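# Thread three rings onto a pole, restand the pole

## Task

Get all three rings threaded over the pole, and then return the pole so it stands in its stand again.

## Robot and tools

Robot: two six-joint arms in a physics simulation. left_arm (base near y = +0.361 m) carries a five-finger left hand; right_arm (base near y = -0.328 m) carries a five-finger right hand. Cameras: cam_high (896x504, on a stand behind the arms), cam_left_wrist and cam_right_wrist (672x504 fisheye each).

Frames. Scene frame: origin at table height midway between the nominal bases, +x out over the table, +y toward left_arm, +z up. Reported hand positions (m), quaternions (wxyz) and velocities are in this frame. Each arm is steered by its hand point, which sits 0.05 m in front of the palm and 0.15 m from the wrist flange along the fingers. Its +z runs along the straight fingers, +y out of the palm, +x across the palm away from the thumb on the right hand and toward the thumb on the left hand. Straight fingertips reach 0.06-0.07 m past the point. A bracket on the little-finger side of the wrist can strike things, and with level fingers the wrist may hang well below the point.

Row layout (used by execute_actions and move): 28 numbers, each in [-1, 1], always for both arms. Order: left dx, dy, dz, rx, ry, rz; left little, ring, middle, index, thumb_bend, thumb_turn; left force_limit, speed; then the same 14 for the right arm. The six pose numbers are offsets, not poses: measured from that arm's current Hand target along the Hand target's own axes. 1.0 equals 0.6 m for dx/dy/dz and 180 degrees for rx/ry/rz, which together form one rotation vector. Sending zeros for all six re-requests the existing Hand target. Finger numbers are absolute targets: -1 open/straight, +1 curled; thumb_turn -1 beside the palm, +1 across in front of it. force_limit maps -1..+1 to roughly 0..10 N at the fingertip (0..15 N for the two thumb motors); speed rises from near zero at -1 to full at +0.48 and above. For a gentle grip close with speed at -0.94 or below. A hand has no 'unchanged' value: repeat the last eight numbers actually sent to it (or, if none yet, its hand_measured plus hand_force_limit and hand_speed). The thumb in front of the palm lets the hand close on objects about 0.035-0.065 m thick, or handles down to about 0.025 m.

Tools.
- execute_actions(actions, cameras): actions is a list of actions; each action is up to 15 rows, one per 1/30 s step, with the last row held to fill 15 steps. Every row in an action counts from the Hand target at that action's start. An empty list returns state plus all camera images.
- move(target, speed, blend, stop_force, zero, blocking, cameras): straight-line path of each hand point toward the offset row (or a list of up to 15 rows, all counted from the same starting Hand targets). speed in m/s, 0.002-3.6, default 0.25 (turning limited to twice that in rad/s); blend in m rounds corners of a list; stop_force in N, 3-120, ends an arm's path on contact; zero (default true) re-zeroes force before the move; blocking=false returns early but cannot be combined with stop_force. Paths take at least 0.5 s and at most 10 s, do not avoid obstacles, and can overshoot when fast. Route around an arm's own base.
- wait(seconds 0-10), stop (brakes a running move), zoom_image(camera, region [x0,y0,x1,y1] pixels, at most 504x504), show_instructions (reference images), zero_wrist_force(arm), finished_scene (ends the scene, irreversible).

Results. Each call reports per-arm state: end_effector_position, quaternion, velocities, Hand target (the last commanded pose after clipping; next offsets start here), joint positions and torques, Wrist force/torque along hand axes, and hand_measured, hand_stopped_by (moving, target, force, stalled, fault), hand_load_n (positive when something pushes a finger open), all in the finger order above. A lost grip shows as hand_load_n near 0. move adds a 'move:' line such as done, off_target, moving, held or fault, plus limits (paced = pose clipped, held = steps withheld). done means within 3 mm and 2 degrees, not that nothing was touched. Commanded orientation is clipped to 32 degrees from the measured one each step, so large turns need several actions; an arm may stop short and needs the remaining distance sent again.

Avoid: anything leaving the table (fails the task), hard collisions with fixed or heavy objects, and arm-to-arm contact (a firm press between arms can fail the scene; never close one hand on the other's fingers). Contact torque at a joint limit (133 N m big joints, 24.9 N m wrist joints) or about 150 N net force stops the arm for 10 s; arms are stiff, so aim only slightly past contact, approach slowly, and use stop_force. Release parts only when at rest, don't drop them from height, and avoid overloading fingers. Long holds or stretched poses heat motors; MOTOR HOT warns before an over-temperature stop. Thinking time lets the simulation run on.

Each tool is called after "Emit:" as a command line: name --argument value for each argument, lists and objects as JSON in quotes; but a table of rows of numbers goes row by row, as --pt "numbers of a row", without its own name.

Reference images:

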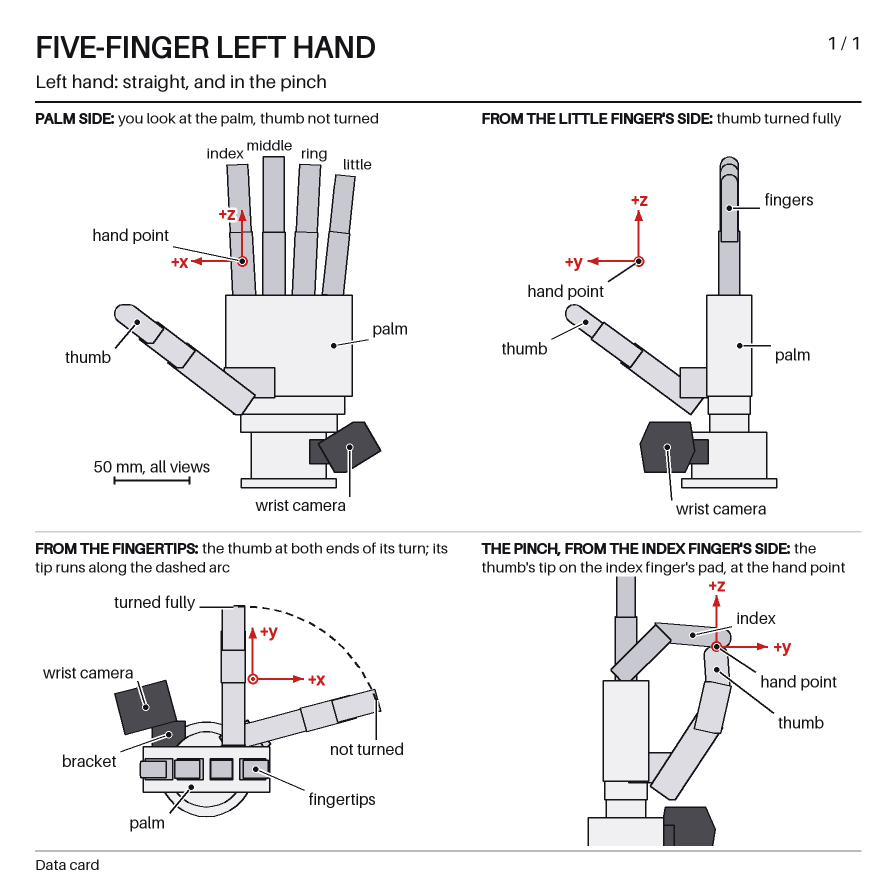

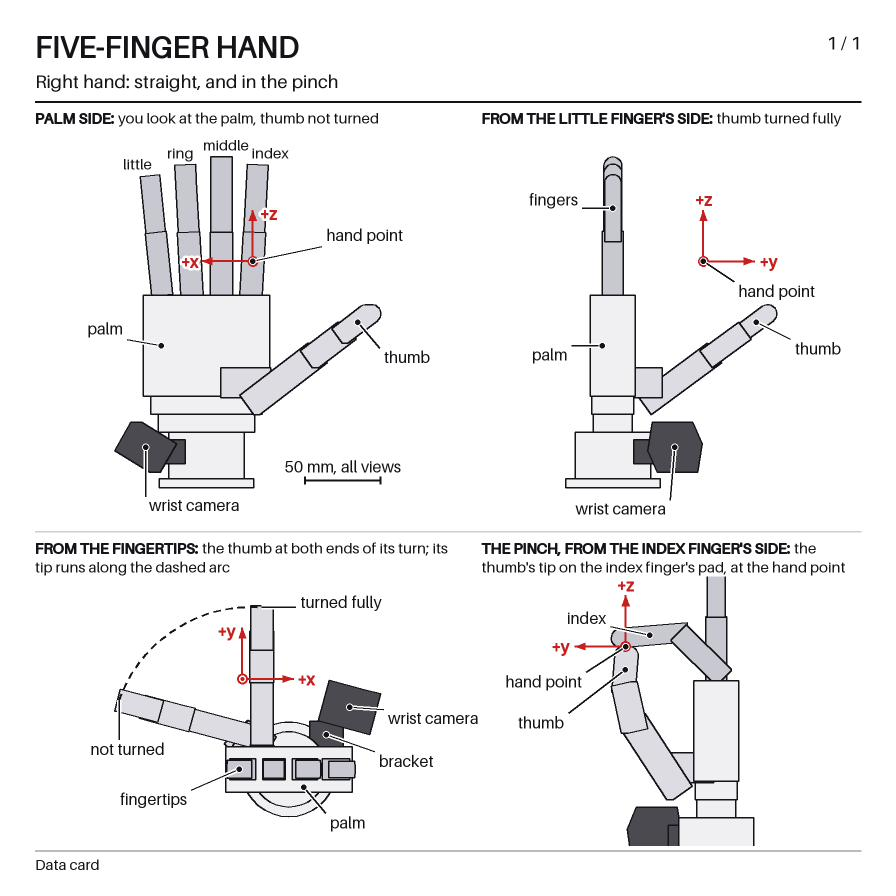

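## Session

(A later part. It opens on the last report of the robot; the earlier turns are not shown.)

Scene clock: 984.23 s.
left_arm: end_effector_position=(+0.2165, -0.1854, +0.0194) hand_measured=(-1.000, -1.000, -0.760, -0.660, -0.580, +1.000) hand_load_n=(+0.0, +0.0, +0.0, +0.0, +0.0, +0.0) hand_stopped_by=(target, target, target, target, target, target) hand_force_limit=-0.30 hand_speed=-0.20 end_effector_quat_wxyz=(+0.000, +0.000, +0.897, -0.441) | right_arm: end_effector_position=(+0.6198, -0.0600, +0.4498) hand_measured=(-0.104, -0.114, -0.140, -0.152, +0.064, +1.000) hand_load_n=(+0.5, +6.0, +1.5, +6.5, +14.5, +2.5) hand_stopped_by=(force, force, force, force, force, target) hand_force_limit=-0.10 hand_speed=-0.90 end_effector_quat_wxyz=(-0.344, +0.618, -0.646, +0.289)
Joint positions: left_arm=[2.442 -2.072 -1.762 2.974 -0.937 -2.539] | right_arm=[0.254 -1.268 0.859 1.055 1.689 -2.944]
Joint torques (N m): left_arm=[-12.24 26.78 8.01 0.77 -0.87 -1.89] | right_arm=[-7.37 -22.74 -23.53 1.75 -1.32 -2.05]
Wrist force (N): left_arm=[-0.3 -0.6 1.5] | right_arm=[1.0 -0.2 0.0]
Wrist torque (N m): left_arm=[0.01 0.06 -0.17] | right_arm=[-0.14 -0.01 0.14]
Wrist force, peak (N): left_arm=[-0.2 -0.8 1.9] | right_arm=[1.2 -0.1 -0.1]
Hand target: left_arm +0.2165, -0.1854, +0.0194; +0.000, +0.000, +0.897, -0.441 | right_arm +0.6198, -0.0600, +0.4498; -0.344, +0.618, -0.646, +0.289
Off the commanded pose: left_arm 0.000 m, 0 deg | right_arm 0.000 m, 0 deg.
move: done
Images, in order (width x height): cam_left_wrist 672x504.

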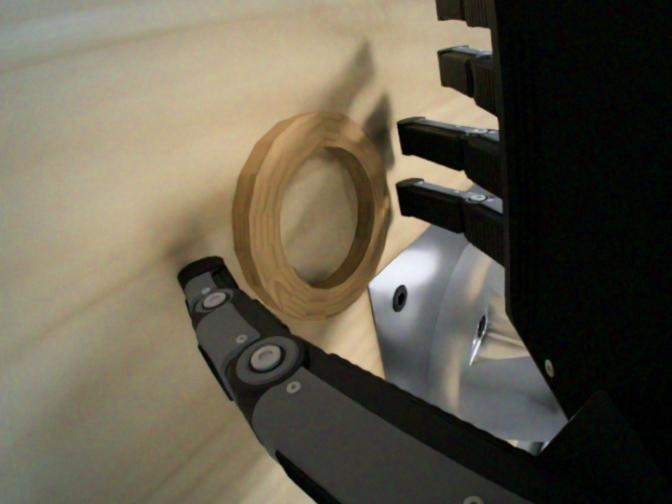

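Emit:
move --pt "0 0 0 0 0 0 -1 -1 -0.76 -0.62 -0.53 1 -0.3 -0.2 0 0 0 0 0 0 0.32 0.32 0.3 0.32 0.4 1 -0.1 -0.9" --pt "0 0.0053 0.0041 0 0 0 -1 -1 -0.76 -0.62 -0.53 1 -0.3 -0.2 0 0 0 0 0 0 0.32 0.32 0.3 0.32 0.4 1 -0.1 -0.9" --speed 0.008 --stop_force 4

Emit:
move --target '[0,0,0,0,0,0,-1,-1,-0.76,-0.37,-0.3,1,-0.2,-0.87,0,0,0,0,0,0,0.32,0.32,0.3,0.32,0.4,1,-0.1,-0.9]' --cameras '["cam_left_wrist"]'

Scene clock: 990.77 s.
left_arm: end_effector_position=(+0.2165, -0.1854, +0.0167) hand_measured=(-1.000, -1.000, -0.760, -0.620, -0.530, +1.000) hand_load_n=(+0.0, +0.5, +0.0, +0.0, -0.5, -0.5) hand_stopped_by=(target, target, target, target, target, target) hand_force_limit=-0.30 hand_speed=-0.20 end_effector_quat_wxyz=(+0.000, +0.000, +0.897, -0.441) | right_arm: end_effector_position=(+0.6198, -0.0600, +0.4498) hand_measured=(-0.104, -0.114, -0.140, -0.152, +0.064, +1.000) hand_load_n=(+0.5, +6.0, +1.0, +6.5, +14.5, +3.0) hand_stopped_by=(force, force, force, force, force, target) hand_force_limit=-0.10 hand_speed=-0.90 end_effector_quat_wxyz=(-0.344, +0.618, -0.646, +0.289)
Joint positions: left_arm=[2.442 -2.076 -1.763 2.98 -0.937 -2.539] | right_arm=[0.254 -1.268 0.859 1.055 1.689 -2.944]
Joint torques (N m): left_arm=[-12.64 38.88 19.8 -2.89 -0.82 -1.81] | right_arm=[-7.39 -23.54 -23.09 1.78 -1.05 -2.05]
Wrist force (N): left_arm=[0.0 -4.9 -2.6] | right_arm=[0.9 0.2 -0.2]
Wrist torque (N m): left_arm=[-0.30 -0.01 -0.09] | right_arm=[-0.08 0.00 0.14]
Wrist force, peak (N): left_arm=[0.3 -9.3 -7.0] | right_arm=[1.2 -0.1 -0.1]
Hand target: left_arm +0.2165, -0.1854, +0.0167; +0.000, +0.000, +0.897, -0.441 (not the last commanded pose) | right_arm +0.6198, -0.0600, +0.4498; -0.344, +0.618, -0.646, +0.289
Off the commanded pose: left_arm 0.001 m, 0 deg | right_arm 0.000 m, 0 deg.
move: contact (left_arm); path passed 1 of 2 targets

Scene clock: 991.40 s.
left_arm: end_effector_position=(+0.2165, -0.1854, +0.0167) hand_measured=(-1.000, -1.000, -0.760, -0.550, -0.460, +1.000) hand_load_n=(+0.0, +0.0, +0.0, +5.5, +6.0, +0.0) hand_stopped_by=(target, target, target, force, force, target) hand_force_limit=-0.20 hand_speed=-0.87 end_effector_quat_wxyz=(+0.000, +0.000, +0.897, -0.441) | right_arm: end_effector_position=(+0.6198, -0.0600, +0.4498) hand_measured=(-0.104, -0.114, -0.140, -0.152, +0.064, +1.000) hand_load_n=(+0.5, +6.0, +1.5, +6.5, +14.5, +3.0) hand_stopped_by=(force, force, force, force, force, target) hand_force_limit=-0.10 hand_speed=-0.90 end_effector_quat_wxyz=(-0.344, +0.618, -0.646, +0.289)
Joint positions: left_arm=[2.442 -2.076 -1.763 2.98 -0.937 -2.539] | right_arm=[0.254 -1.268 0.859 1.055 1.689 -2.944]
Joint torques (N m): left_arm=[-11.78 38.28 17.92 -1.26 -0.7 -1.77] | right_arm=[-7.23 -23.84 -23.35 1.71 -1.2 -2.03]
Wrist force (N): left_arm=[-0.1 -2.8 -1.1] | right_arm=[0.8 0.0 -0.2]
Wrist torque (N m): left_arm=[0.11 0.06 -0.15] | right_arm=[-0.11 0.02 0.13]
Wrist force, peak (N): left_arm=[0.2 -6.6 0.4] | right_arm=[1.1 0.0 -0.1]
Hand target: left_arm +0.2165, -0.1854, +0.0167; +0.000, +0.000, +0.897, -0.441 | right_arm +0.6198, -0.0600, +0.4498; -0.344, +0.618, -0.646, +0.289
Off the commanded pose: left_arm 0.000 m, 0 deg | right_arm 0.000 m, 0 deg.
move: done
Images, in order (width x height): cam_left_wrist 672x504.

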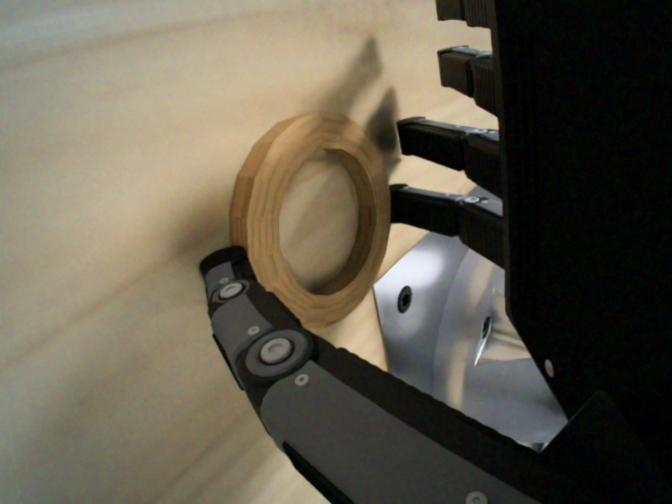

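Emit:
move --target '[0,-0.0055,-0.0042,0,0,0,-1,-1,-0.76,-0.37,-0.3,1,-0.2,-0.87,0,0,0,0,0,0,0.32,0.32,0.3,0.32,0.4,1,-0.1,-0.9]' --speed 0.02

Emit:
move --target '[0,0,0,0,0,0,-1,-1,-0.4,-0.36,-0.28,1,-0.2,-0.87,0,0,0,0,0,0,0.32,0.32,0.3,0.32,0.4,1,-0.1,-0.9]' --cameras '["cam_left_wrist"]'

Scene clock: 995.73 s.
left_arm: end_effector_position=(+0.2165, -0.1855, +0.0208) hand_measured=(-1.000, -1.000, -0.760, -0.550, -0.460, +1.000) hand_load_n=(+0.0, +0.0, +0.0, +5.5, +6.0, +0.0) hand_stopped_by=(target, target, target, force, force, target) hand_force_limit=-0.20 hand_speed=-0.87 end_effector_quat_wxyz=(+0.000, +0.000, +0.897, -0.441) | right_arm: end_effector_position=(+0.6198, -0.0600, +0.4498) hand_measured=(-0.104, -0.114, -0.140, -0.152, +0.064, +1.000) hand_load_n=(+0.5, +6.0, +1.0, +6.5, +14.5, +2.5) hand_stopped_by=(force, force, force, force, force, target) hand_force_limit=-0.10 hand_speed=-0.90 end_effector_quat_wxyz=(-0.344, +0.618, -0.646, +0.289)
Joint positions: left_arm=[2.442 -2.07 -1.76 2.971 -0.937 -2.539] | right_arm=[0.254 -1.268 0.859 1.055 1.689 -2.944]
Joint torques (N m): left_arm=[-11.37 41.73 21.16 -2.99 -0.88 -1.96] | right_arm=[-7.16 -23.66 -22.93 1.74 -1.05 -1.96]
Wrist force (N): left_arm=[-0.3 -0.6 1.8] | right_arm=[0.9 0.0 0.1]
Wrist torque (N m): left_arm=[-0.02 0.07 -0.17] | right_arm=[-0.12 0.00 0.13]
Wrist force, peak (N): left_arm=[-0.2 -3.3 -1.2] | right_arm=[1.2 0.0 -0.2]
Hand target: left_arm +0.2165, -0.1855, +0.0208; +0.000, +0.000, +0.897, -0.441 | right_arm +0.6198, -0.0600, +0.4498; -0.344, +0.618, -0.646, +0.289
Off the commanded pose: left_arm 0.000 m, 0 deg | right_arm 0.000 m, 0 deg.
move: done

Scene clock: 996.53 s.
left_arm: end_effector_position=(+0.2165, -0.1855, +0.0209) hand_measured=(-1.000, -1.000, -0.570, -0.550, -0.460, +1.000) hand_load_n=(+0.0, +0.0, +5.5, +5.0, +6.0, +0.0) hand_stopped_by=(target, target, force, force, force, target) hand_force_limit=-0.20 hand_speed=-0.87 end_effector_quat_wxyz=(+0.000, +0.000, +0.897, -0.441) | right_arm: end_effector_position=(+0.6198, -0.0600, +0.4498) hand_measured=(-0.104, -0.114, -0.140, -0.152, +0.064, +1.000) hand_load_n=(+0.5, +6.0, +1.0, +6.5, +14.5, +2.5) hand_stopped_by=(force, force, force, force, force, target) hand_force_limit=-0.10 hand_speed=-0.90 end_effector_quat_wxyz=(-0.344, +0.618, -0.646, +0.289)
Joint positions: left_arm=[2.442 -2.07 -1.76 2.971 -0.937 -2.539] | right_arm=[0.254 -1.268 0.859 1.055 1.689 -2.944]
Joint torques (N m): left_arm=[-11.23 37.51 17.16 -3.02 -0.76 -1.47] | right_arm=[-6.91 -23.91 -22.77 1.64 -1.02 -2]
Wrist force (N): left_arm=[0.1 -6.5 0.8] | right_arm=[0.9 -0.1 -0.1]
Wrist torque (N m): left_arm=[0.13 0.04 -0.02] | right_arm=[-0.13 0.00 0.14]
Wrist force, peak (N): left_arm=[0.0 -7.3 1.1] | right_arm=[1.1 0.0 0.0]
Hand target: left_arm +0.2165, -0.1855, +0.0208; +0.000, +0.000, +0.897, -0.441 | right_arm +0.6198, -0.0600, +0.4498; -0.344, +0.618, -0.646, +0.289
Off the commanded pose: left_arm 0.000 m, 0 deg | right_arm 0.000 m, 0 deg.
move: done
Images, in order (width x height): cam_left_wrist 672x504.

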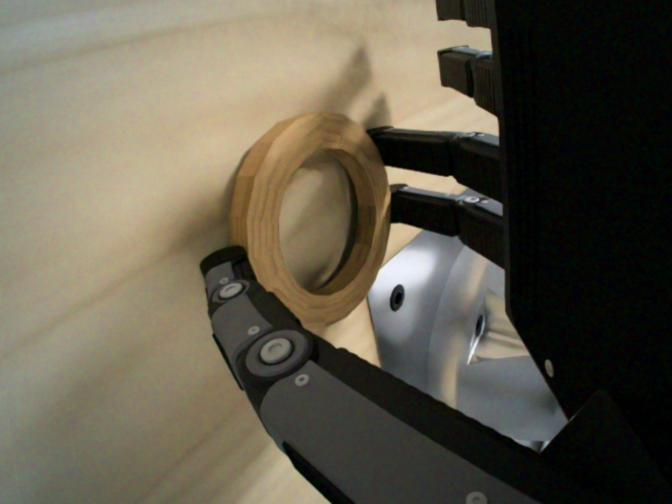

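Emit:
move --pt "0 -0.1322 -0.1017 0 0 0 -1 -1 -0.4 -0.36 -0.28 1 -0.2 -0.87 0 0 0 0 0 0 0.32 0.32 0.3 0.32 0.4 1 -0.1 -0.9" --pt "-0.1892 -0.114 -0.4782 0.1 -0.018 -0.135 -1 -1 -0.4 -0.36 -0.28 1 -0.2 -0.87 0 0 0 0 0 0 0.32 0.32 0.3 0.32 0.4 1 -0.1 -0.9" --pt "-0.4725 0.0862 -0.9978 0.3855 -0.0703 -0.5402 -1 -1 -0.4 -0.36 -0.28 1 -0.2 -0.87 0 0 0 0 0 0 0.32 0.32 0.3 0.32 0.4 1 -0.1 -0.9" --speed '[0.08,0.28,0.3]' --blend '[0.01,0.05,0]' --cameras '["all"]'

Scene clock: 1009.47 s.
left_arm: end_effector_position=(+0.4992, +0.3206, +0.3452) hand_measured=(-1.000, -1.000, -0.570, -0.550, -0.460, +1.000) hand_load_n=(+0.0, +0.0, +0.0, +5.5, +6.0, -0.5) hand_stopped_by=(target, target, force, force, force, target) hand_force_limit=-0.20 hand_speed=-0.87 end_effector_quat_wxyz=(+0.230, +0.665, -0.226, +0.674) | right_arm: end_effector_position=(+0.6198, -0.0600, +0.4498) hand_measured=(-0.104, -0.114, -0.140, -0.152, +0.064, +1.000) hand_load_n=(+0.5, +6.5, +1.5, +6.5, +14.5, +3.0) hand_stopped_by=(force, force, force, force, force, target) hand_force_limit=-0.10 hand_speed=-0.90 end_effector_quat_wxyz=(-0.344, +0.618, -0.646, +0.289)
Joint positions: left_arm=[3.999 -1.964 -2.239 1.238 0.082 -1.748] | right_arm=[0.254 -1.268 0.859 1.055 1.689 -2.944]
Joint torques (N m): left_arm=[14.3 32.92 2.99 -2.22 1.96 1.94] | right_arm=[-6.77 -25.04 -22.7 1.58 -0.79 -1.76]
Wrist force (N): left_arm=[2.8 0.8 1.9] | right_arm=[1.0 -0.1 0.0]
Wrist torque (N m): left_arm=[-0.01 -0.28 0.02] | right_arm=[-0.14 -0.01 0.14]
Wrist force, peak (N): left_arm=[0.0 -6.9 0.8] | right_arm=[1.2 0.0 0.0]
Hand target: left_arm +0.4994, +0.3205, +0.3455; +0.227, +0.670, -0.227, +0.670 | right_arm +0.6198, -0.0600, +0.4498; -0.344, +0.618, -0.646, +0.289
Off the commanded pose: left_arm 0.000 m, 1 deg | right_arm 0.000 m, 0 deg.
move: done

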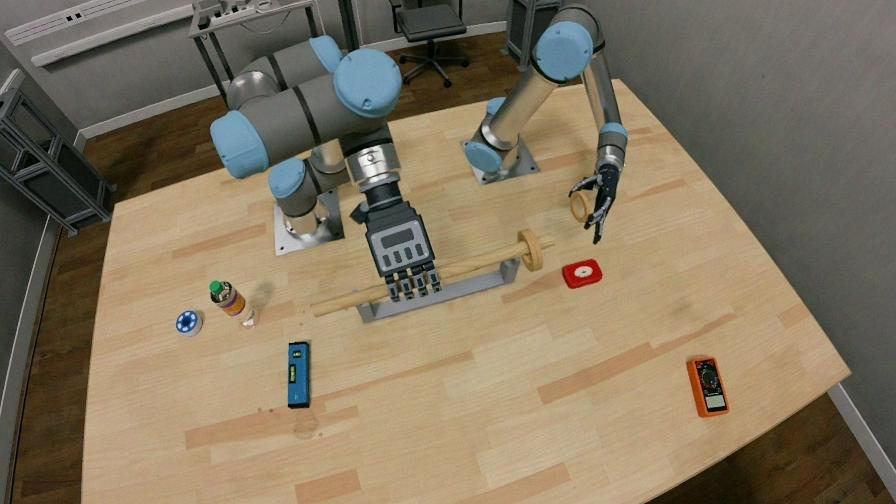

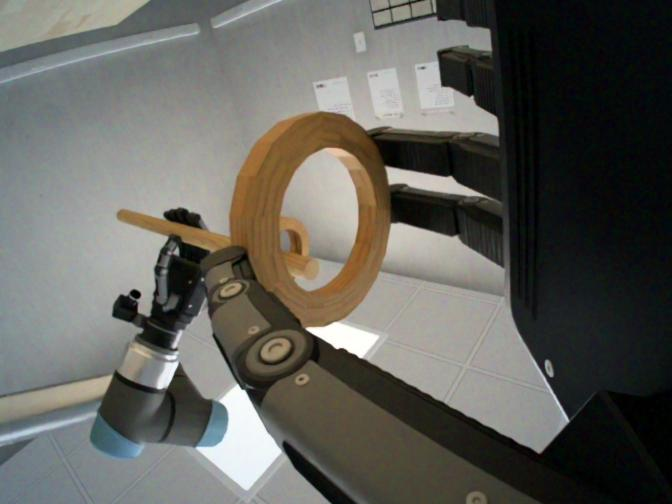

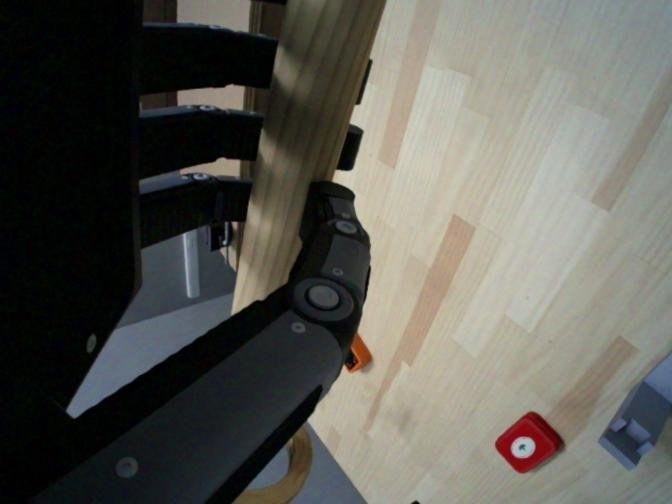

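Emit:
move --target '[0.012,0.0788,0.0906,0,0,0,-1,-1,-0.38,-0.36,-0.28,1,-0.2,-0.87,-0.0667,0.27,-0.0352,0,0.0167,-0.0222,0.32,0.32,0.3,0.32,0.4,1,-0.1,-0.9]' --speed 0.12 --cameras '["cam_left_wrist", "cam_high"]'

Scene clock: 1017.17 s.
left_arm: end_effector_position=(+0.5138, +0.2500, +0.3528) hand_measured=(-1.000, -1.000, -0.546, -0.550, -0.460, +1.000) hand_load_n=(+0.0, +0.0, +2.0, +1.5, +4.0, +0.0) hand_stopped_by=(target, target, force, force, force, target) hand_force_limit=-0.20 hand_speed=-0.87 end_effector_quat_wxyz=(+0.227, +0.670, -0.227, +0.670) | right_arm: end_effector_position=(+0.5058, -0.0100, +0.3368) hand_measured=(-0.104, -0.114, -0.140, -0.152, +0.064, +1.000) hand_load_n=(+0.0, +6.0, +1.5, +6.0, +14.5, +2.0) hand_stopped_by=(force, force, force, force, force, target) hand_force_limit=-0.10 hand_speed=-0.90 end_effector_quat_wxyz=(-0.316, +0.632, -0.633, +0.316)
Joint positions: left_arm=[3.813 -1.893 -2.316 1.068 0.271 -1.572] | right_arm=[0.508 -1.459 1.391 0.766 1.939 -2.848]
Joint torques (N m): left_arm=[-12.19 30.77 2.77 -1.61 1.78 2.01] | right_arm=[7.26 -39.32 -12.17 -1.36 1.88 2.35]
Wrist force (N): left_arm=[2.9 0.7 1.8] | right_arm=[0.8 0.0 0.0]
Wrist torque (N m): left_arm=[0.01 -0.29 0.02] | right_arm=[-0.12 -0.01 0.00]
Wrist force, peak (N): left_arm=[3.1 1.0 1.9] | right_arm=[1.3 -0.7 0.5]
Hand target: left_arm +0.5138, +0.2499, +0.3528; +0.227, +0.670, -0.227, +0.670 | right_arm +0.5057, -0.0099, +0.3367; -0.316, +0.632, -0.633, +0.316
Off the commanded pose: left_arm 0.000 m, 0 deg | right_arm 0.000 m, 0 deg.
move: done
Images, in order (width x height): cam_high 896x504, cam_left_wrist 672x504.

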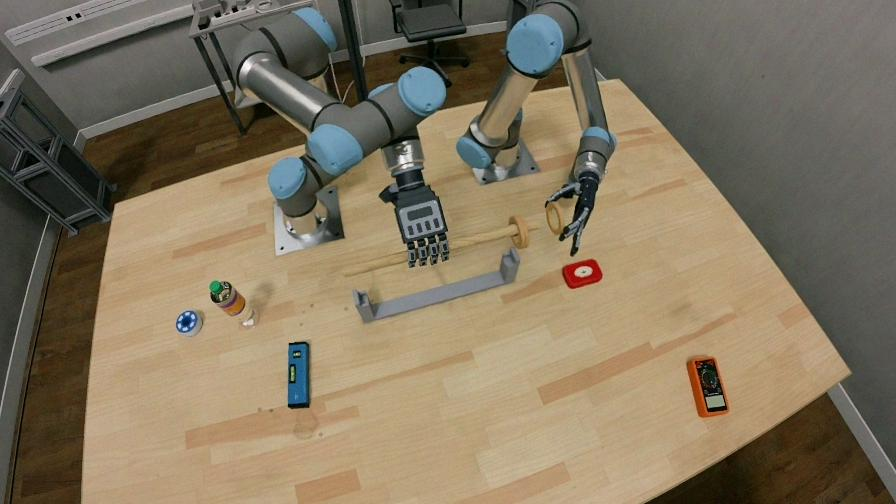

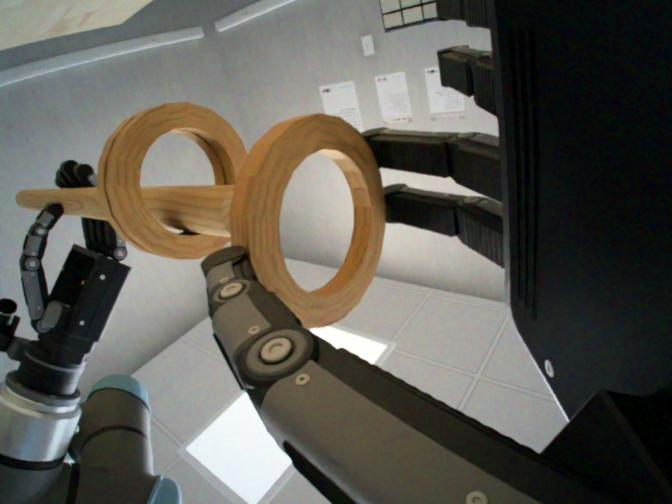

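Emit:
move --pt "0 0 0 0 0 0 -1 -1 -0.36 -0.34 -0.26 1 -0.2 -0.87 0 0 0 0 0 0 0.32 0.32 0.3 0.32 0.4 1 -0.1 -0.9" --pt "0 0.0727 0.056 0 0 0 -1 -1 -0.36 -0.34 -0.26 1 -0.2 -0.87 0 0 0 0 0 0 0.32 0.32 0.3 0.32 0.4 1 -0.1 -0.9" --speed 0.06 --cameras '["cam_left_wrist"]'

Emit:
zoom_image --camera "cam_left_wrist" --region '[150, 90, 420, 340]'

Scene clock: 1023.27 s.
left_arm: end_effector_position=(+0.5139, +0.1949, +0.3528) hand_measured=(-1.000, -1.000, -0.524, -0.540, -0.456, +1.000) hand_load_n=(+0.0, +0.0, +0.0, +0.0, +0.0, +0.0) hand_stopped_by=(target, target, force, force, force, target) hand_force_limit=-0.20 hand_speed=-0.87 end_effector_quat_wxyz=(+0.227, +0.670, -0.227, +0.670) | right_arm: end_effector_position=(+0.5057, -0.0099, +0.3367) hand_measured=(-0.104, -0.114, -0.140, -0.152, +0.064, +1.000) hand_load_n=(+0.0, +6.0, +1.5, +6.5, +14.5, +2.5) hand_stopped_by=(force, force, force, force, force, target) hand_force_limit=-0.10 hand_speed=-0.90 end_effector_quat_wxyz=(-0.316, +0.632, -0.633, +0.316)
Joint positions: left_arm=[3.667 -1.876 -2.344 1.079 0.417 -1.572] | right_arm=[0.508 -1.459 1.391 0.766 1.939 -2.848]
Joint torques (N m): left_arm=[-12.07 25.43 9.18 2.38 1.63 0.44] | right_arm=[6.64 -40.08 -12.7 -1.44 1.71 2.42]
Wrist force (N): left_arm=[3.1 0.8 1.7] | right_arm=[0.8 0.1 0.0]
Wrist torque (N m): left_arm=[0.03 -0.31 0.02] | right_arm=[-0.12 -0.01 0.00]
Wrist force, peak (N): left_arm=[3.1 1.2 2.1] | right_arm=[1.0 -0.1 -0.1]
Hand target: left_arm +0.5140, +0.1949, +0.3528; +0.227, +0.670, -0.227, +0.670 | right_arm +0.5057, -0.0099, +0.3367; -0.316, +0.632, -0.633, +0.316
Off the commanded pose: left_arm 0.000 m, 0 deg | right_arm 0.000 m, 0 deg.
move: done
Images, in order (width x height): cam_left_wrist 672x504.

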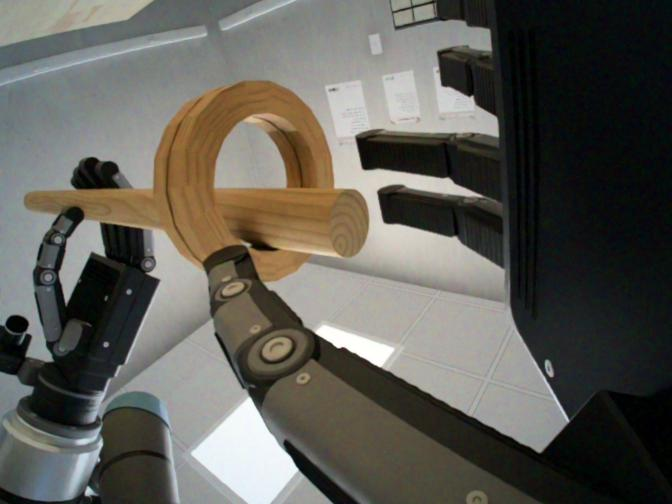

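Scaled by 1.867 from the camera's 672x504 image, which has a finer 960x720 frame.

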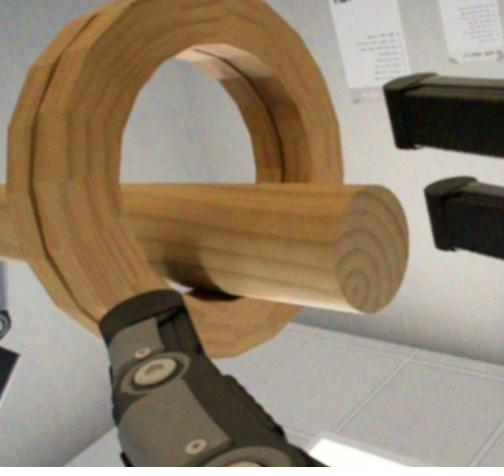

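Emit:
move --target '[0,-0.1586,-0.1221,0,0,0,-1,-1,-0.36,-0.34,-0.26,1,-0.2,-0.87,0,0,0,0,0,0,0.32,0.32,0.3,0.32,0.4,1,-0.1,-0.9]' --speed 0.12 --cameras '["all"]'

Scene clock: 1027.33 s.
left_arm: end_effector_position=(+0.5136, +0.3149, +0.3527) hand_measured=(-1.000, -1.000, -0.524, -0.540, -0.456, +1.000) hand_load_n=(+0.0, +0.0, +0.0, +0.0, +0.0, -0.5) hand_stopped_by=(target, target, force, force, force, target) hand_force_limit=-0.20 hand_speed=-0.87 end_effector_quat_wxyz=(+0.227, +0.670, -0.227, +0.670) | right_arm: end_effector_position=(+0.5057, -0.0099, +0.3367) hand_measured=(-0.104, -0.114, -0.140, -0.152, +0.064, +1.000) hand_load_n=(+0.5, +6.0, +1.5, +6.5, +14.5, +2.5) hand_stopped_by=(force, force, force, force, force, target) hand_force_limit=-0.10 hand_speed=-0.90 end_effector_quat_wxyz=(-0.316, +0.632, -0.633, +0.316)
Joint positions: left_arm=[3.959 -1.929 -2.254 1.043 0.125 -1.573] | right_arm=[0.508 -1.459 1.391 0.766 1.939 -2.848]
Joint torques (N m): left_arm=[13.54 17.99 17.06 -1.72 -1.66 -0.93] | right_arm=[7.06 -39.66 -12.71 -1.47 1.78 2.3]
Wrist force (N): left_arm=[2.8 0.7 1.8] | right_arm=[0.7 -0.1 0.2]
Wrist torque (N m): left_arm=[-0.01 -0.26 0.13] | right_arm=[-0.16 0.00 -0.01]
Wrist force, peak (N): left_arm=[3.0 1.6 2.3] | right_arm=[1.0 0.0 0.1]
Hand target: left_arm +0.5136, +0.3150, +0.3527; +0.227, +0.670, -0.227, +0.670 | right_arm +0.5057, -0.0099, +0.3367; -0.316, +0.632, -0.633, +0.316
Off the commanded pose: left_arm 0.000 m, 0 deg | right_arm 0.000 m, 0 deg.
move: done

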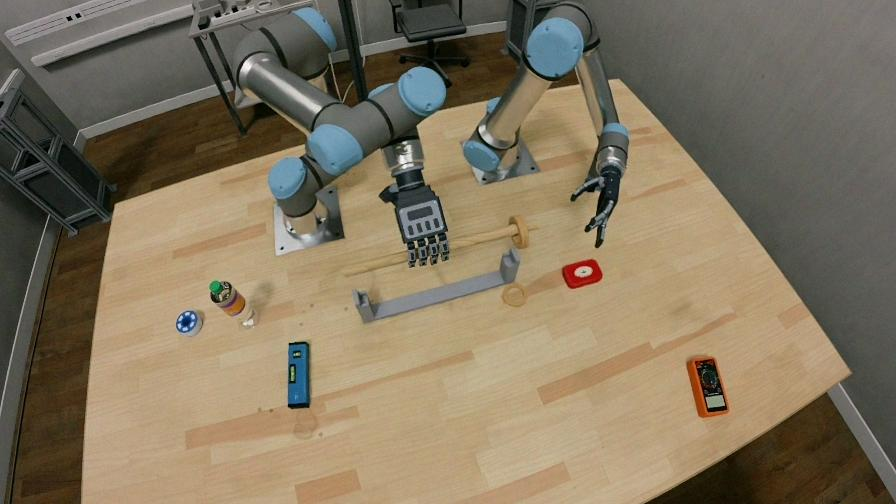

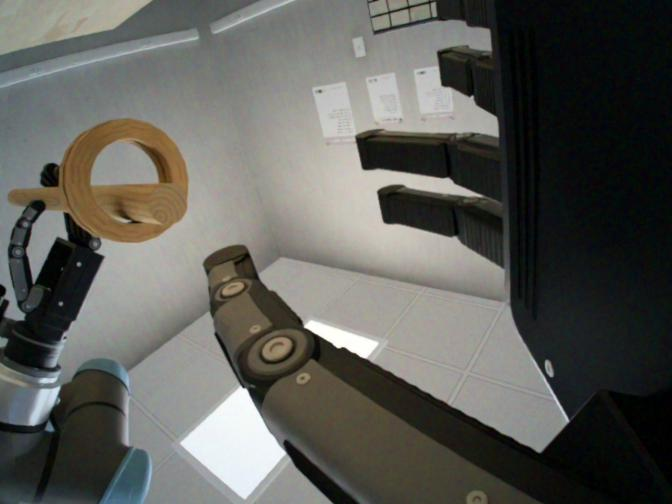

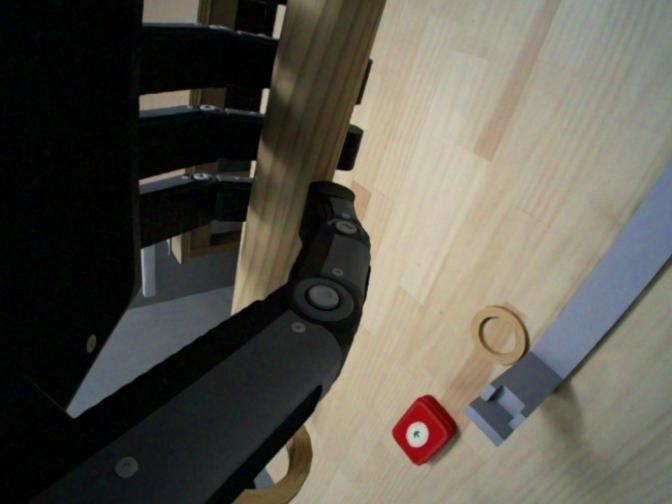

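Emit:
move --pt "-0.0878 -0.1025 -0.0445 -0.2313 0.0422 0.324 -1 -1 -0.76 -0.7 -0.62 1 -0.3 -0.2 0.2 -0.1333 -0.1 0 -0.0167 0.0222 0.32 0.32 0.3 0.32 0.4 1 -0.1 -0.9" --pt "-0.4045 0.089 0.103 -0.3855 0.0703 0.5402 -1 -1 -0.76 -0.7 -0.62 1 -0.3 -0.2 0.2 -0.1333 -0.1 0 -0.0167 0.0222 0.32 0.32 0.3 0.32 0.4 1 -0.1 -0.9" --speed '[0.25,0.2]' --cameras '["cam_left_wrist", "cam_high"]'

Scene clock: 1051.03 s.
left_arm: end_effector_position=(+0.5302, +0.2349, +0.1101) hand_measured=(-1.000, -1.000, -0.760, -0.700, -0.620, +1.000) hand_load_n=(+0.0, +0.0, +0.0, +0.0, +0.0, +0.0) hand_stopped_by=(target, target, target, target, target, target) hand_force_limit=-0.30 hand_speed=-0.20 end_effector_quat_wxyz=(+0.000, +0.000, +0.897, -0.441) | right_arm: end_effector_position=(+0.5056, -0.1299, +0.4367) hand_measured=(-0.104, -0.114, -0.140, -0.152, +0.064, +1.000) hand_load_n=(+0.5, +6.0, +1.5, +6.5, +14.5, +2.5) hand_stopped_by=(force, force, force, force, force, target) hand_force_limit=-0.10 hand_speed=-0.90 end_effector_quat_wxyz=(-0.344, +0.618, -0.646, +0.289)
Joint positions: left_arm=[3.476 -2.316 -1.363 1.734 -0.715 -1.09] | right_arm=[0.103 -1.638 1.314 0.965 1.568 -3.035]
Joint torques (N m): left_arm=[-12.68 50.02 7.53 -0.94 -0.47 -2] | right_arm=[-7.86 -30.65 -25.38 1.93 -1.67 -2.31]
Wrist force (N): left_arm=[-0.2 -0.9 1.8] | right_arm=[0.9 0.2 0.0]
Wrist torque (N m): left_arm=[-0.04 0.05 -0.16] | right_arm=[-0.09 0.00 0.16]
Wrist force, peak (N): left_arm=[2.9 -0.1 2.4] | right_arm=[1.2 -0.1 -0.4]
Hand target: left_arm +0.5302, +0.2348, +0.1101; +0.000, +0.000, +0.897, -0.441 | right_arm +0.5056, -0.1299, +0.4367; -0.344, +0.618, -0.646, +0.289
Off the commanded pose: left_arm 0.000 m, 0 deg | right_arm 0.000 m, 0 deg.
move: done
Images, in order (width x height): cam_high 896x504, cam_left_wrist 672x504.

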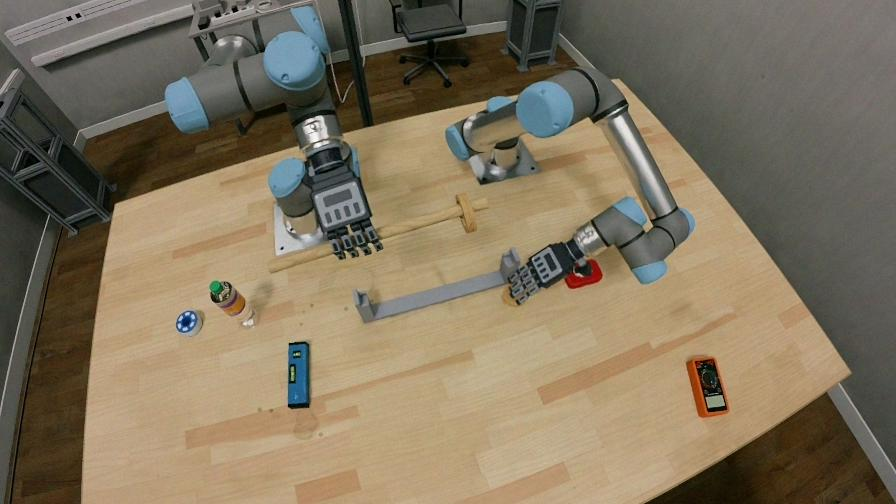

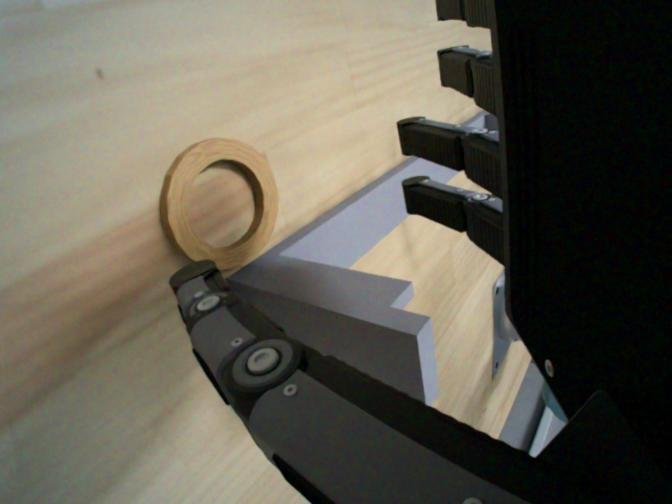

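Emit:
move --target '[0.0128,0.0695,0.0877,0,0,0,-1,-1,-0.76,-0.7,-0.62,1,-0.3,-0.2,0,0,0,0,0,0,0.32,0.32,0.3,0.32,0.4,1,-0.1,-0.9]' --speed 0.08 --stop_force 6 --cameras '["cam_left_wrist", "cam_high"]'

Scene clock: 1072.67 s.
left_arm: end_effector_position=(+0.5225, +0.2186, +0.0449) hand_measured=(-1.000, -1.000, -0.760, -0.700, -0.620, +1.000) hand_load_n=(+0.0, +0.0, +0.0, +0.0, +0.0, +0.0) hand_stopped_by=(target, target, target, target, target, target) hand_force_limit=-0.30 hand_speed=-0.20 end_effector_quat_wxyz=(+0.000, +0.000, +0.897, -0.441) | right_arm: end_effector_position=(+0.5056, -0.1299, +0.4367) hand_measured=(-0.104, -0.114, -0.140, -0.152, +0.064, +1.000) hand_load_n=(+0.0, +6.0, +1.0, +6.5, +14.5, +3.0) hand_stopped_by=(force, force, force, force, force, target) hand_force_limit=-0.10 hand_speed=-0.90 end_effector_quat_wxyz=(-0.344, +0.618, -0.646, +0.289)
Joint positions: left_arm=[3.45 -2.386 -1.423 1.891 -0.707 -1.126] | right_arm=[0.103 -1.638 1.314 0.965 1.568 -3.035]
Joint torques (N m): left_arm=[-12.53 35.79 5.82 -1.02 2.73 -2.04] | right_arm=[-8.2 -30.22 -24.68 1.86 -1.68 -2.09]
Wrist force (N): left_arm=[-0.3 -0.6 1.6] | right_arm=[0.7 0.0 0.1]
Wrist torque (N m): left_arm=[-0.01 0.06 -0.18] | right_arm=[-0.12 0.02 0.13]
Wrist force, peak (N): left_arm=[-0.1 -0.2 2.2] | right_arm=[1.2 -0.1 -0.2]
Hand target: left_arm +0.5225, +0.2186, +0.0449; +0.000, +0.000, +0.897, -0.441 | right_arm +0.5056, -0.1299, +0.4367; -0.344, +0.618, -0.646, +0.289
Off the commanded pose: left_arm 0.000 m, 0 deg | right_arm 0.000 m, 0 deg.
move: done
Images, in order (width x height): cam_high 896x504, cam_left_wrist 672x504.

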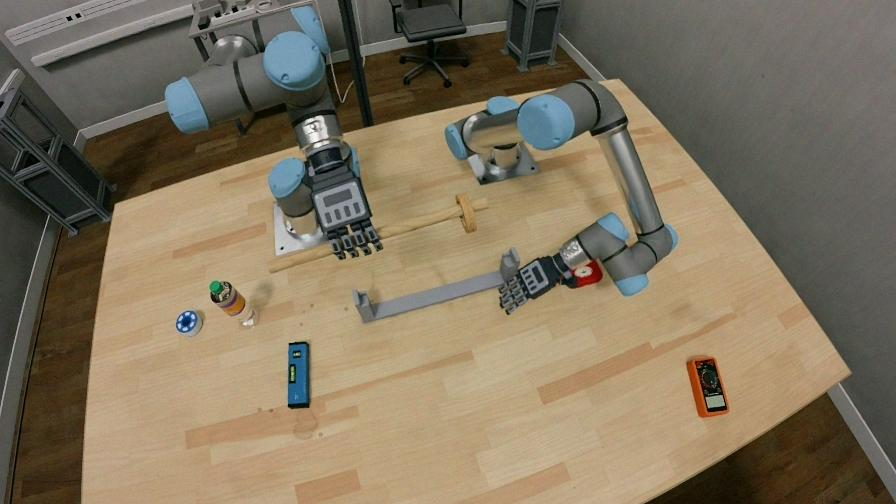

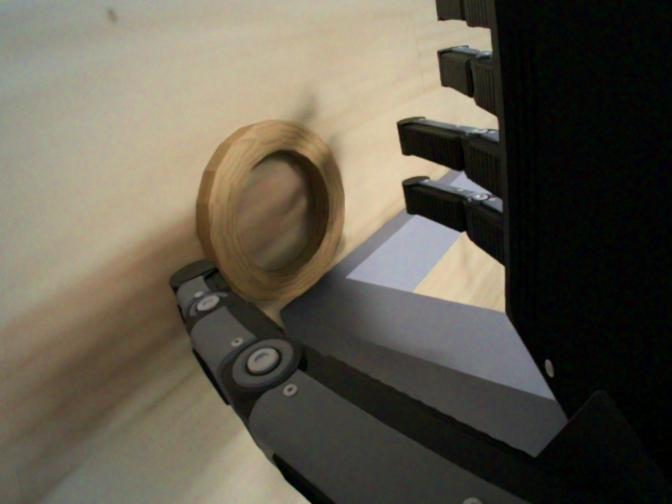

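Emit:
move --target '[0.0032,0.031,0.0292,0,0,0,-1,-1,-0.76,-0.66,-0.58,1,-0.3,-0.2,0,0,0,0,0,0,0.32,0.32,0.3,0.32,0.4,1,-0.1,-0.9]' --speed 0.025 --stop_force 3 --cameras '["cam_left_wrist"]'

Scene clock: 1079.10 s.
left_arm: end_effector_position=(+0.5206, +0.2161, +0.0195) hand_measured=(-1.000, -1.000, -0.760, -0.660, -0.580, +1.000) hand_load_n=(+0.0, -0.5, +0.0, +0.0, +0.0, +0.0) hand_stopped_by=(target, target, target, target, target, target) hand_force_limit=-0.30 hand_speed=-0.20 end_effector_quat_wxyz=(+0.000, +0.000, +0.897, -0.441) | right_arm: end_effector_position=(+0.5056, -0.1299, +0.4367) hand_measured=(-0.104, -0.114, -0.140, -0.152, +0.064, +1.000) hand_load_n=(+0.5, +6.0, +1.5, +6.5, +14.5, +2.5) hand_stopped_by=(force, force, force, force, force, target) hand_force_limit=-0.10 hand_speed=-0.90 end_effector_quat_wxyz=(-0.344, +0.618, -0.646, +0.289)
Joint positions: left_arm=[3.447 -2.42 -1.435 1.942 -0.705 -1.132] | right_arm=[0.103 -1.638 1.314 0.965 1.568 -3.035]
Joint torques (N m): left_arm=[-13.26 36.28 5.5 -0.88 2.74 -2.03] | right_arm=[-7.5 -29.86 -25.59 1.83 -1.66 -2.01]
Wrist force (N): left_arm=[-0.1 -0.4 1.7] | right_arm=[0.9 -0.1 -0.2]
Wrist torque (N m): left_arm=[0.02 0.03 -0.17] | right_arm=[-0.11 0.01 0.15]
Wrist force, peak (N): left_arm=[-0.2 -0.5 2.1] | right_arm=[1.1 -0.1 -0.1]
Hand target: left_arm +0.5206, +0.2161, +0.0195; +0.000, +0.000, +0.897, -0.441 | right_arm +0.5056, -0.1299, +0.4367; -0.344, +0.618, -0.646, +0.289
Off the commanded pose: left_arm 0.000 m, 0 deg | right_arm 0.000 m, 0 deg.
move: done
Images, in order (width x height): cam_left_wrist 672x504.

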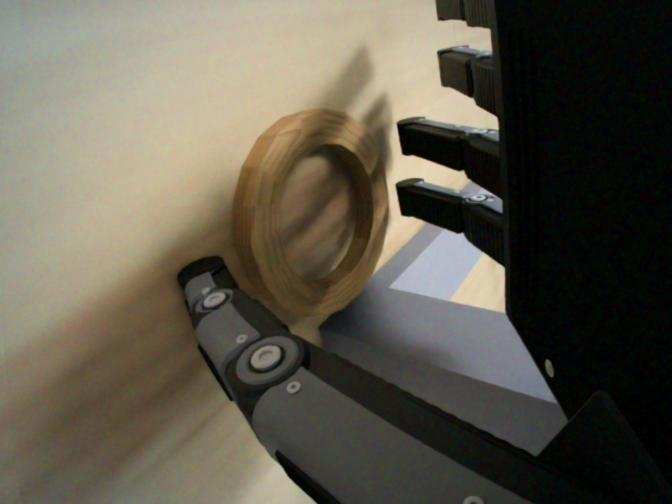

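Emit:
move --pt "0 0 0 0 0 0 -1 -1 -0.76 -0.62 -0.53 1 -0.3 -0.2 0 0 0 0 0 0 0.32 0.32 0.3 0.32 0.4 1 -0.1 -0.9" --pt "0 0.0053 0.0041 0 0 0 -1 -1 -0.76 -0.62 -0.53 1 -0.3 -0.2 0 0 0 0 0 0 0.32 0.32 0.3 0.32 0.4 1 -0.1 -0.9" --speed 0.008 --stop_force 4

Emit:
move --target '[0,0,0,0,0,0,-1,-1,-0.76,-0.37,-0.3,1,-0.2,-0.87,0,0,0,0,0,0,0.32,0.32,0.3,0.32,0.4,1,-0.1,-0.9]' --cameras '["cam_left_wrist"]'

Scene clock: 1085.57 s.
left_arm: end_effector_position=(+0.5206, +0.2161, +0.0163) hand_measured=(-1.000, -1.000, -0.760, -0.620, -0.530, +1.000) hand_load_n=(+0.0, +0.0, +0.0, +0.0, +0.0, +0.0) hand_stopped_by=(target, target, target, target, target, target) hand_force_limit=-0.30 hand_speed=-0.20 end_effector_quat_wxyz=(+0.000, +0.000, +0.897, -0.441) | right_arm: end_effector_position=(+0.5056, -0.1299, +0.4367) hand_measured=(-0.104, -0.114, -0.140, -0.152, +0.064, +1.000) hand_load_n=(+0.5, +6.0, +1.5, +6.5, +14.5, +2.5) hand_stopped_by=(force, force, force, force, force, target) hand_force_limit=-0.10 hand_speed=-0.90 end_effector_quat_wxyz=(-0.344, +0.618, -0.646, +0.289)
Joint positions: left_arm=[3.447 -2.425 -1.436 1.947 -0.705 -1.132] | right_arm=[0.103 -1.638 1.314 0.965 1.568 -3.035]
Joint torques (N m): left_arm=[-12.43 48.99 10.01 -3.95 -0.36 -1.09] | right_arm=[-7.25 -29.72 -25.7 1.8 -1.6 -1.83]
Wrist force (N): left_arm=[0.2 -4.3 -2.2] | right_arm=[1.1 0.1 0.0]
Wrist torque (N m): left_arm=[-0.28 -0.03 -0.10] | right_arm=[-0.10 -0.03 0.16]
Wrist force, peak (N): left_arm=[0.1 -8.6 -6.3] | right_arm=[1.2 -0.1 -0.2]
Hand target: left_arm +0.5206, +0.2161, +0.0163; +0.000, +0.000, +0.897, -0.441 (not the last commanded pose) | right_arm +0.5056, -0.1299, +0.4367; -0.344, +0.618, -0.646, +0.289
Off the commanded pose: left_arm 0.001 m, 0 deg | right_arm 0.000 m, 0 deg.
move: contact (left_arm); path passed 1 of 2 targets

Scene clock: 1086.13 s.
left_arm: end_effector_position=(+0.5206, +0.2161, +0.0163) hand_measured=(-1.000, -1.000, -0.760, -0.538, -0.472, +1.000) hand_load_n=(+0.0, +0.0, +0.0, +5.5, +6.0, +0.0) hand_stopped_by=(target, target, target, force, force, target) hand_force_limit=-0.20 hand_speed=-0.87 end_effector_quat_wxyz=(+0.000, +0.000, +0.897, -0.441) | right_arm: end_effector_position=(+0.5056, -0.1299, +0.4367) hand_measured=(-0.104, -0.114, -0.140, -0.152, +0.064, +1.000) hand_load_n=(+0.5, +6.0, +1.5, +6.5, +14.5, +3.0) hand_stopped_by=(force, force, force, force, force, target) hand_force_limit=-0.10 hand_speed=-0.90 end_effector_quat_wxyz=(-0.344, +0.618, -0.646, +0.289)
Joint positions: left_arm=[3.447 -2.425 -1.436 1.947 -0.705 -1.132] | right_arm=[0.103 -1.638 1.314 0.965 1.568 -3.035]
Joint torques (N m): left_arm=[-11.29 48.09 12.76 -3.93 -0.21 -0.44] | right_arm=[-7.45 -30.52 -25.22 1.69 -1.66 -2]
Wrist force (N): left_arm=[-0.1 -2.2 -0.1] | right_arm=[0.8 0.0 -0.2]
Wrist torque (N m): left_arm=[0.06 0.02 -0.16] | right_arm=[-0.10 0.02 0.14]
Wrist force, peak (N): left_arm=[0.1 -4.5 -2.6] | right_arm=[1.0 0.0 0.0]
Hand target: left_arm +0.5206, +0.2161, +0.0163; +0.000, +0.000, +0.897, -0.441 | right_arm +0.5056, -0.1299, +0.4367; -0.344, +0.618, -0.646, +0.289
Off the commanded pose: left_arm 0.000 m, 0 deg | right_arm 0.000 m, 0 deg.
move: done
Images, in order (width x height): cam_left_wrist 672x504.

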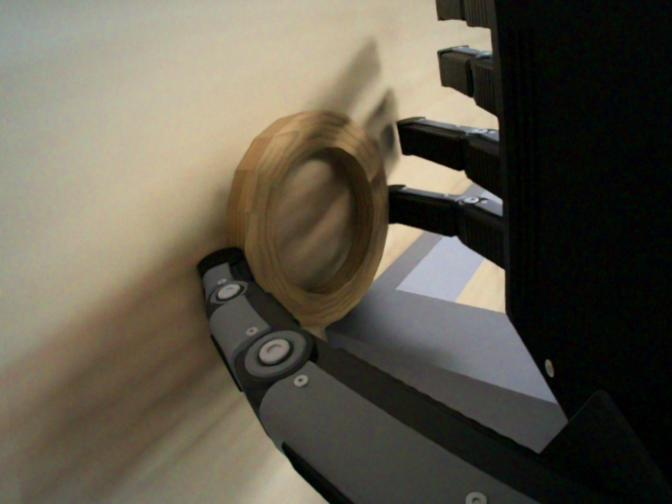

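Emit:
move --target '[0,-0.0055,-0.0042,0,0,0,-1,-1,-0.76,-0.37,-0.3,1,-0.2,-0.87,0,0,0,0,0,0,0.32,0.32,0.3,0.32,0.4,1,-0.1,-0.9]' --speed 0.02

Emit:
move --target '[0,0,0,0,0,0,-1,-1,-0.4,-0.37,-0.3,1,-0.2,-0.87,0,0,0,0,0,0,0.32,0.32,0.3,0.32,0.4,1,-0.1,-0.9]'

Emit:
move --target '[0,-0.1322,-0.1017,0,0,0,-1,-1,-0.4,-0.37,-0.3,1,-0.2,-0.87,0,0,0,0,0,0,0.32,0.32,0.3,0.32,0.4,1,-0.1,-0.9]' --speed 0.08 --cameras '["cam_left_wrist", "cam_high"]'

Scene clock: 1092.60 s.
left_arm: end_effector_position=(+0.5206, +0.2161, +0.0204) hand_measured=(-1.000, -1.000, -0.760, -0.538, -0.472, +1.000) hand_load_n=(+0.0, +0.0, +0.0, +5.5, +6.5, -0.5) hand_stopped_by=(target, target, target, force, force, target) hand_force_limit=-0.20 hand_speed=-0.87 end_effector_quat_wxyz=(+0.000, +0.000, +0.897, -0.441) | right_arm: end_effector_position=(+0.5056, -0.1299, +0.4367) hand_measured=(-0.104, -0.114, -0.140, -0.152, +0.064, +1.000) hand_load_n=(+0.0, +6.0, +1.0, +6.5, +14.5, +2.5) hand_stopped_by=(force, force, force, force, force, target) hand_force_limit=-0.10 hand_speed=-0.90 end_effector_quat_wxyz=(-0.344, +0.618, -0.646, +0.289)
Joint positions: left_arm=[3.447 -2.419 -1.435 1.94 -0.705 -1.132] | right_arm=[0.103 -1.638 1.314 0.965 1.568 -3.035]
Joint torques (N m): left_arm=[3.86 51.69 19.53 -4.85 2 -0.28] | right_arm=[-7.38 -30.33 -25.28 1.74 -1.68 -1.8]
Wrist force (N): left_arm=[-0.1 -0.4 1.8] | right_arm=[0.8 0.0 -0.2]
Wrist torque (N m): left_arm=[0.00 0.04 -0.17] | right_arm=[-0.10 0.03 0.15]
Wrist force, peak (N): left_arm=[-0.3 -2.5 -0.1] | right_arm=[1.1 -0.2 -0.2]
Hand target: left_arm +0.5206, +0.2161, +0.0205; +0.000, +0.000, +0.897, -0.441 | right_arm +0.5056, -0.1299, +0.4367; -0.344, +0.618, -0.646, +0.289
Off the commanded pose: left_arm 0.000 m, 0 deg | right_arm 0.000 m, 0 deg.
move: done

Scene clock: 1093.43 s.
left_arm: end_effector_position=(+0.5206, +0.2161, +0.0205) hand_measured=(-1.000, -1.000, -0.558, -0.538, -0.472, +1.000) hand_load_n=(+0.0, +0.0, +5.5, +5.5, +6.5, +0.0) hand_stopped_by=(target, target, force, force, force, target) hand_force_limit=-0.20 hand_speed=-0.87 end_effector_quat_wxyz=(+0.000, +0.000, +0.897, -0.441) | right_arm: end_effector_position=(+0.5056, -0.1299, +0.4367) hand_measured=(-0.104, -0.114, -0.140, -0.152, +0.064, +1.000) hand_load_n=(+0.5, +6.0, +1.5, +6.5, +14.5, +2.5) hand_stopped_by=(force, force, force, force, force, target) hand_force_limit=-0.10 hand_speed=-0.90 end_effector_quat_wxyz=(-0.344, +0.618, -0.646, +0.289)
Joint positions: left_arm=[3.447 -2.418 -1.435 1.94 -0.705 -1.132] | right_arm=[0.103 -1.638 1.314 0.965 1.568 -3.035]
Joint torques (N m): left_arm=[-2.05 48.08 18.81 -2.76 0.68 -1.9] | right_arm=[-7.19 -29.86 -24.91 1.85 -1.55 -1.85]
Wrist force (N): left_arm=[-0.2 -6.3 1.0] | right_arm=[0.9 0.0 -0.1]
Wrist torque (N m): left_arm=[0.09 0.04 -0.04] | right_arm=[-0.11 0.00 0.15]
Wrist force, peak (N): left_arm=[-0.2 -7.1 1.0] | right_arm=[1.1 -0.1 -0.1]
Hand target: left_arm +0.5206, +0.2161, +0.0205; +0.000, +0.000, +0.897, -0.441 | right_arm +0.5056, -0.1299, +0.4367; -0.344, +0.618, -0.646, +0.289
Off the commanded pose: left_arm 0.000 m, 0 deg | right_arm 0.000 m, 0 deg.
move: done

Scene clock: 1095.13 s.
left_arm: end_effector_position=(+0.5206, +0.2159, +0.1205) hand_measured=(-1.000, -1.000, -0.556, -0.538, -0.472, +1.000) hand_load_n=(+0.0, +0.0, +0.0, +5.5, +6.5, +0.0) hand_stopped_by=(target, target, force, force, force, target) hand_force_limit=-0.20 hand_speed=-0.87 end_effector_quat_wxyz=(+0.000, +0.000, +0.897, -0.441) | right_arm: end_effector_position=(+0.5056, -0.1299, +0.4367) hand_measured=(-0.104, -0.114, -0.140, -0.152, +0.064, +1.000) hand_load_n=(+0.5, +6.0, +1.5, +6.5, +14.5, +2.5) hand_stopped_by=(force, force, force, force, force, target) hand_force_limit=-0.10 hand_speed=-0.90 end_effector_quat_wxyz=(-0.344, +0.618, -0.646, +0.289)
Joint positions: left_arm=[3.446 -2.28 -1.39 1.756 -0.705 -1.132] | right_arm=[0.103 -1.638 1.314 0.965 1.568 -3.035]
Joint torques (N m): left_arm=[-2.87 48.97 22.15 -4.9 0.97 1.97] | right_arm=[-7.25 -30.69 -25.42 1.8 -1.61 -1.88]
Wrist force (N): left_arm=[0.1 -0.7 1.9] | right_arm=[0.8 -0.1 -0.2]
Wrist torque (N m): left_arm=[-0.03 0.01 -0.17] | right_arm=[-0.12 0.03 0.14]
Wrist force, peak (N): left_arm=[0.1 -6.3 1.0] | right_arm=[1.1 -0.2 0.1]
Hand target: left_arm +0.5206, +0.2160, +0.1206; +0.000, +0.000, +0.897, -0.441 | right_arm +0.5056, -0.1299, +0.4367; -0.344, +0.618, -0.646, +0.289
Off the commanded pose: left_arm 0.000 m, 0 deg | right_arm 0.000 m, 0 deg.
move: done
Images, in order (width x height): cam_high 896x504, cam_left_wrist 672x504.

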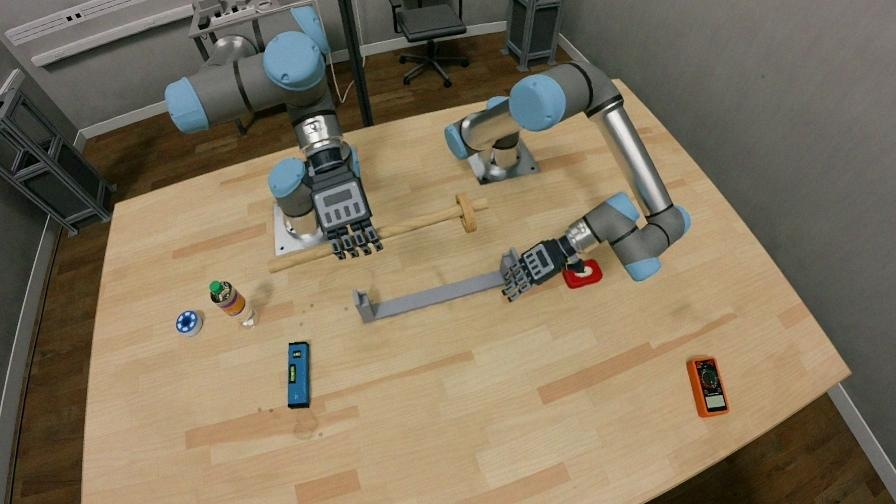

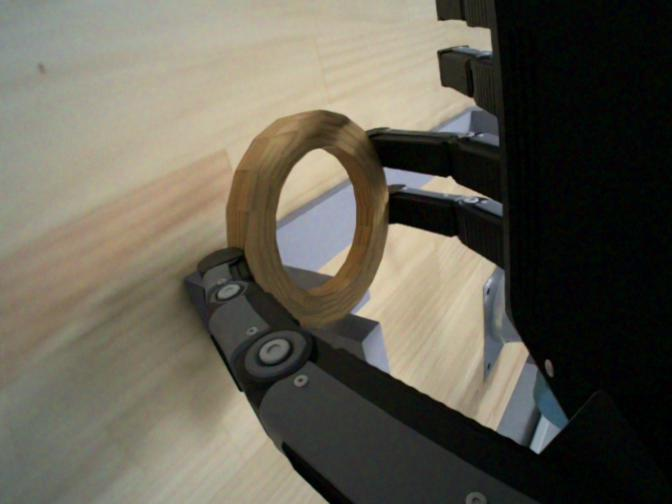

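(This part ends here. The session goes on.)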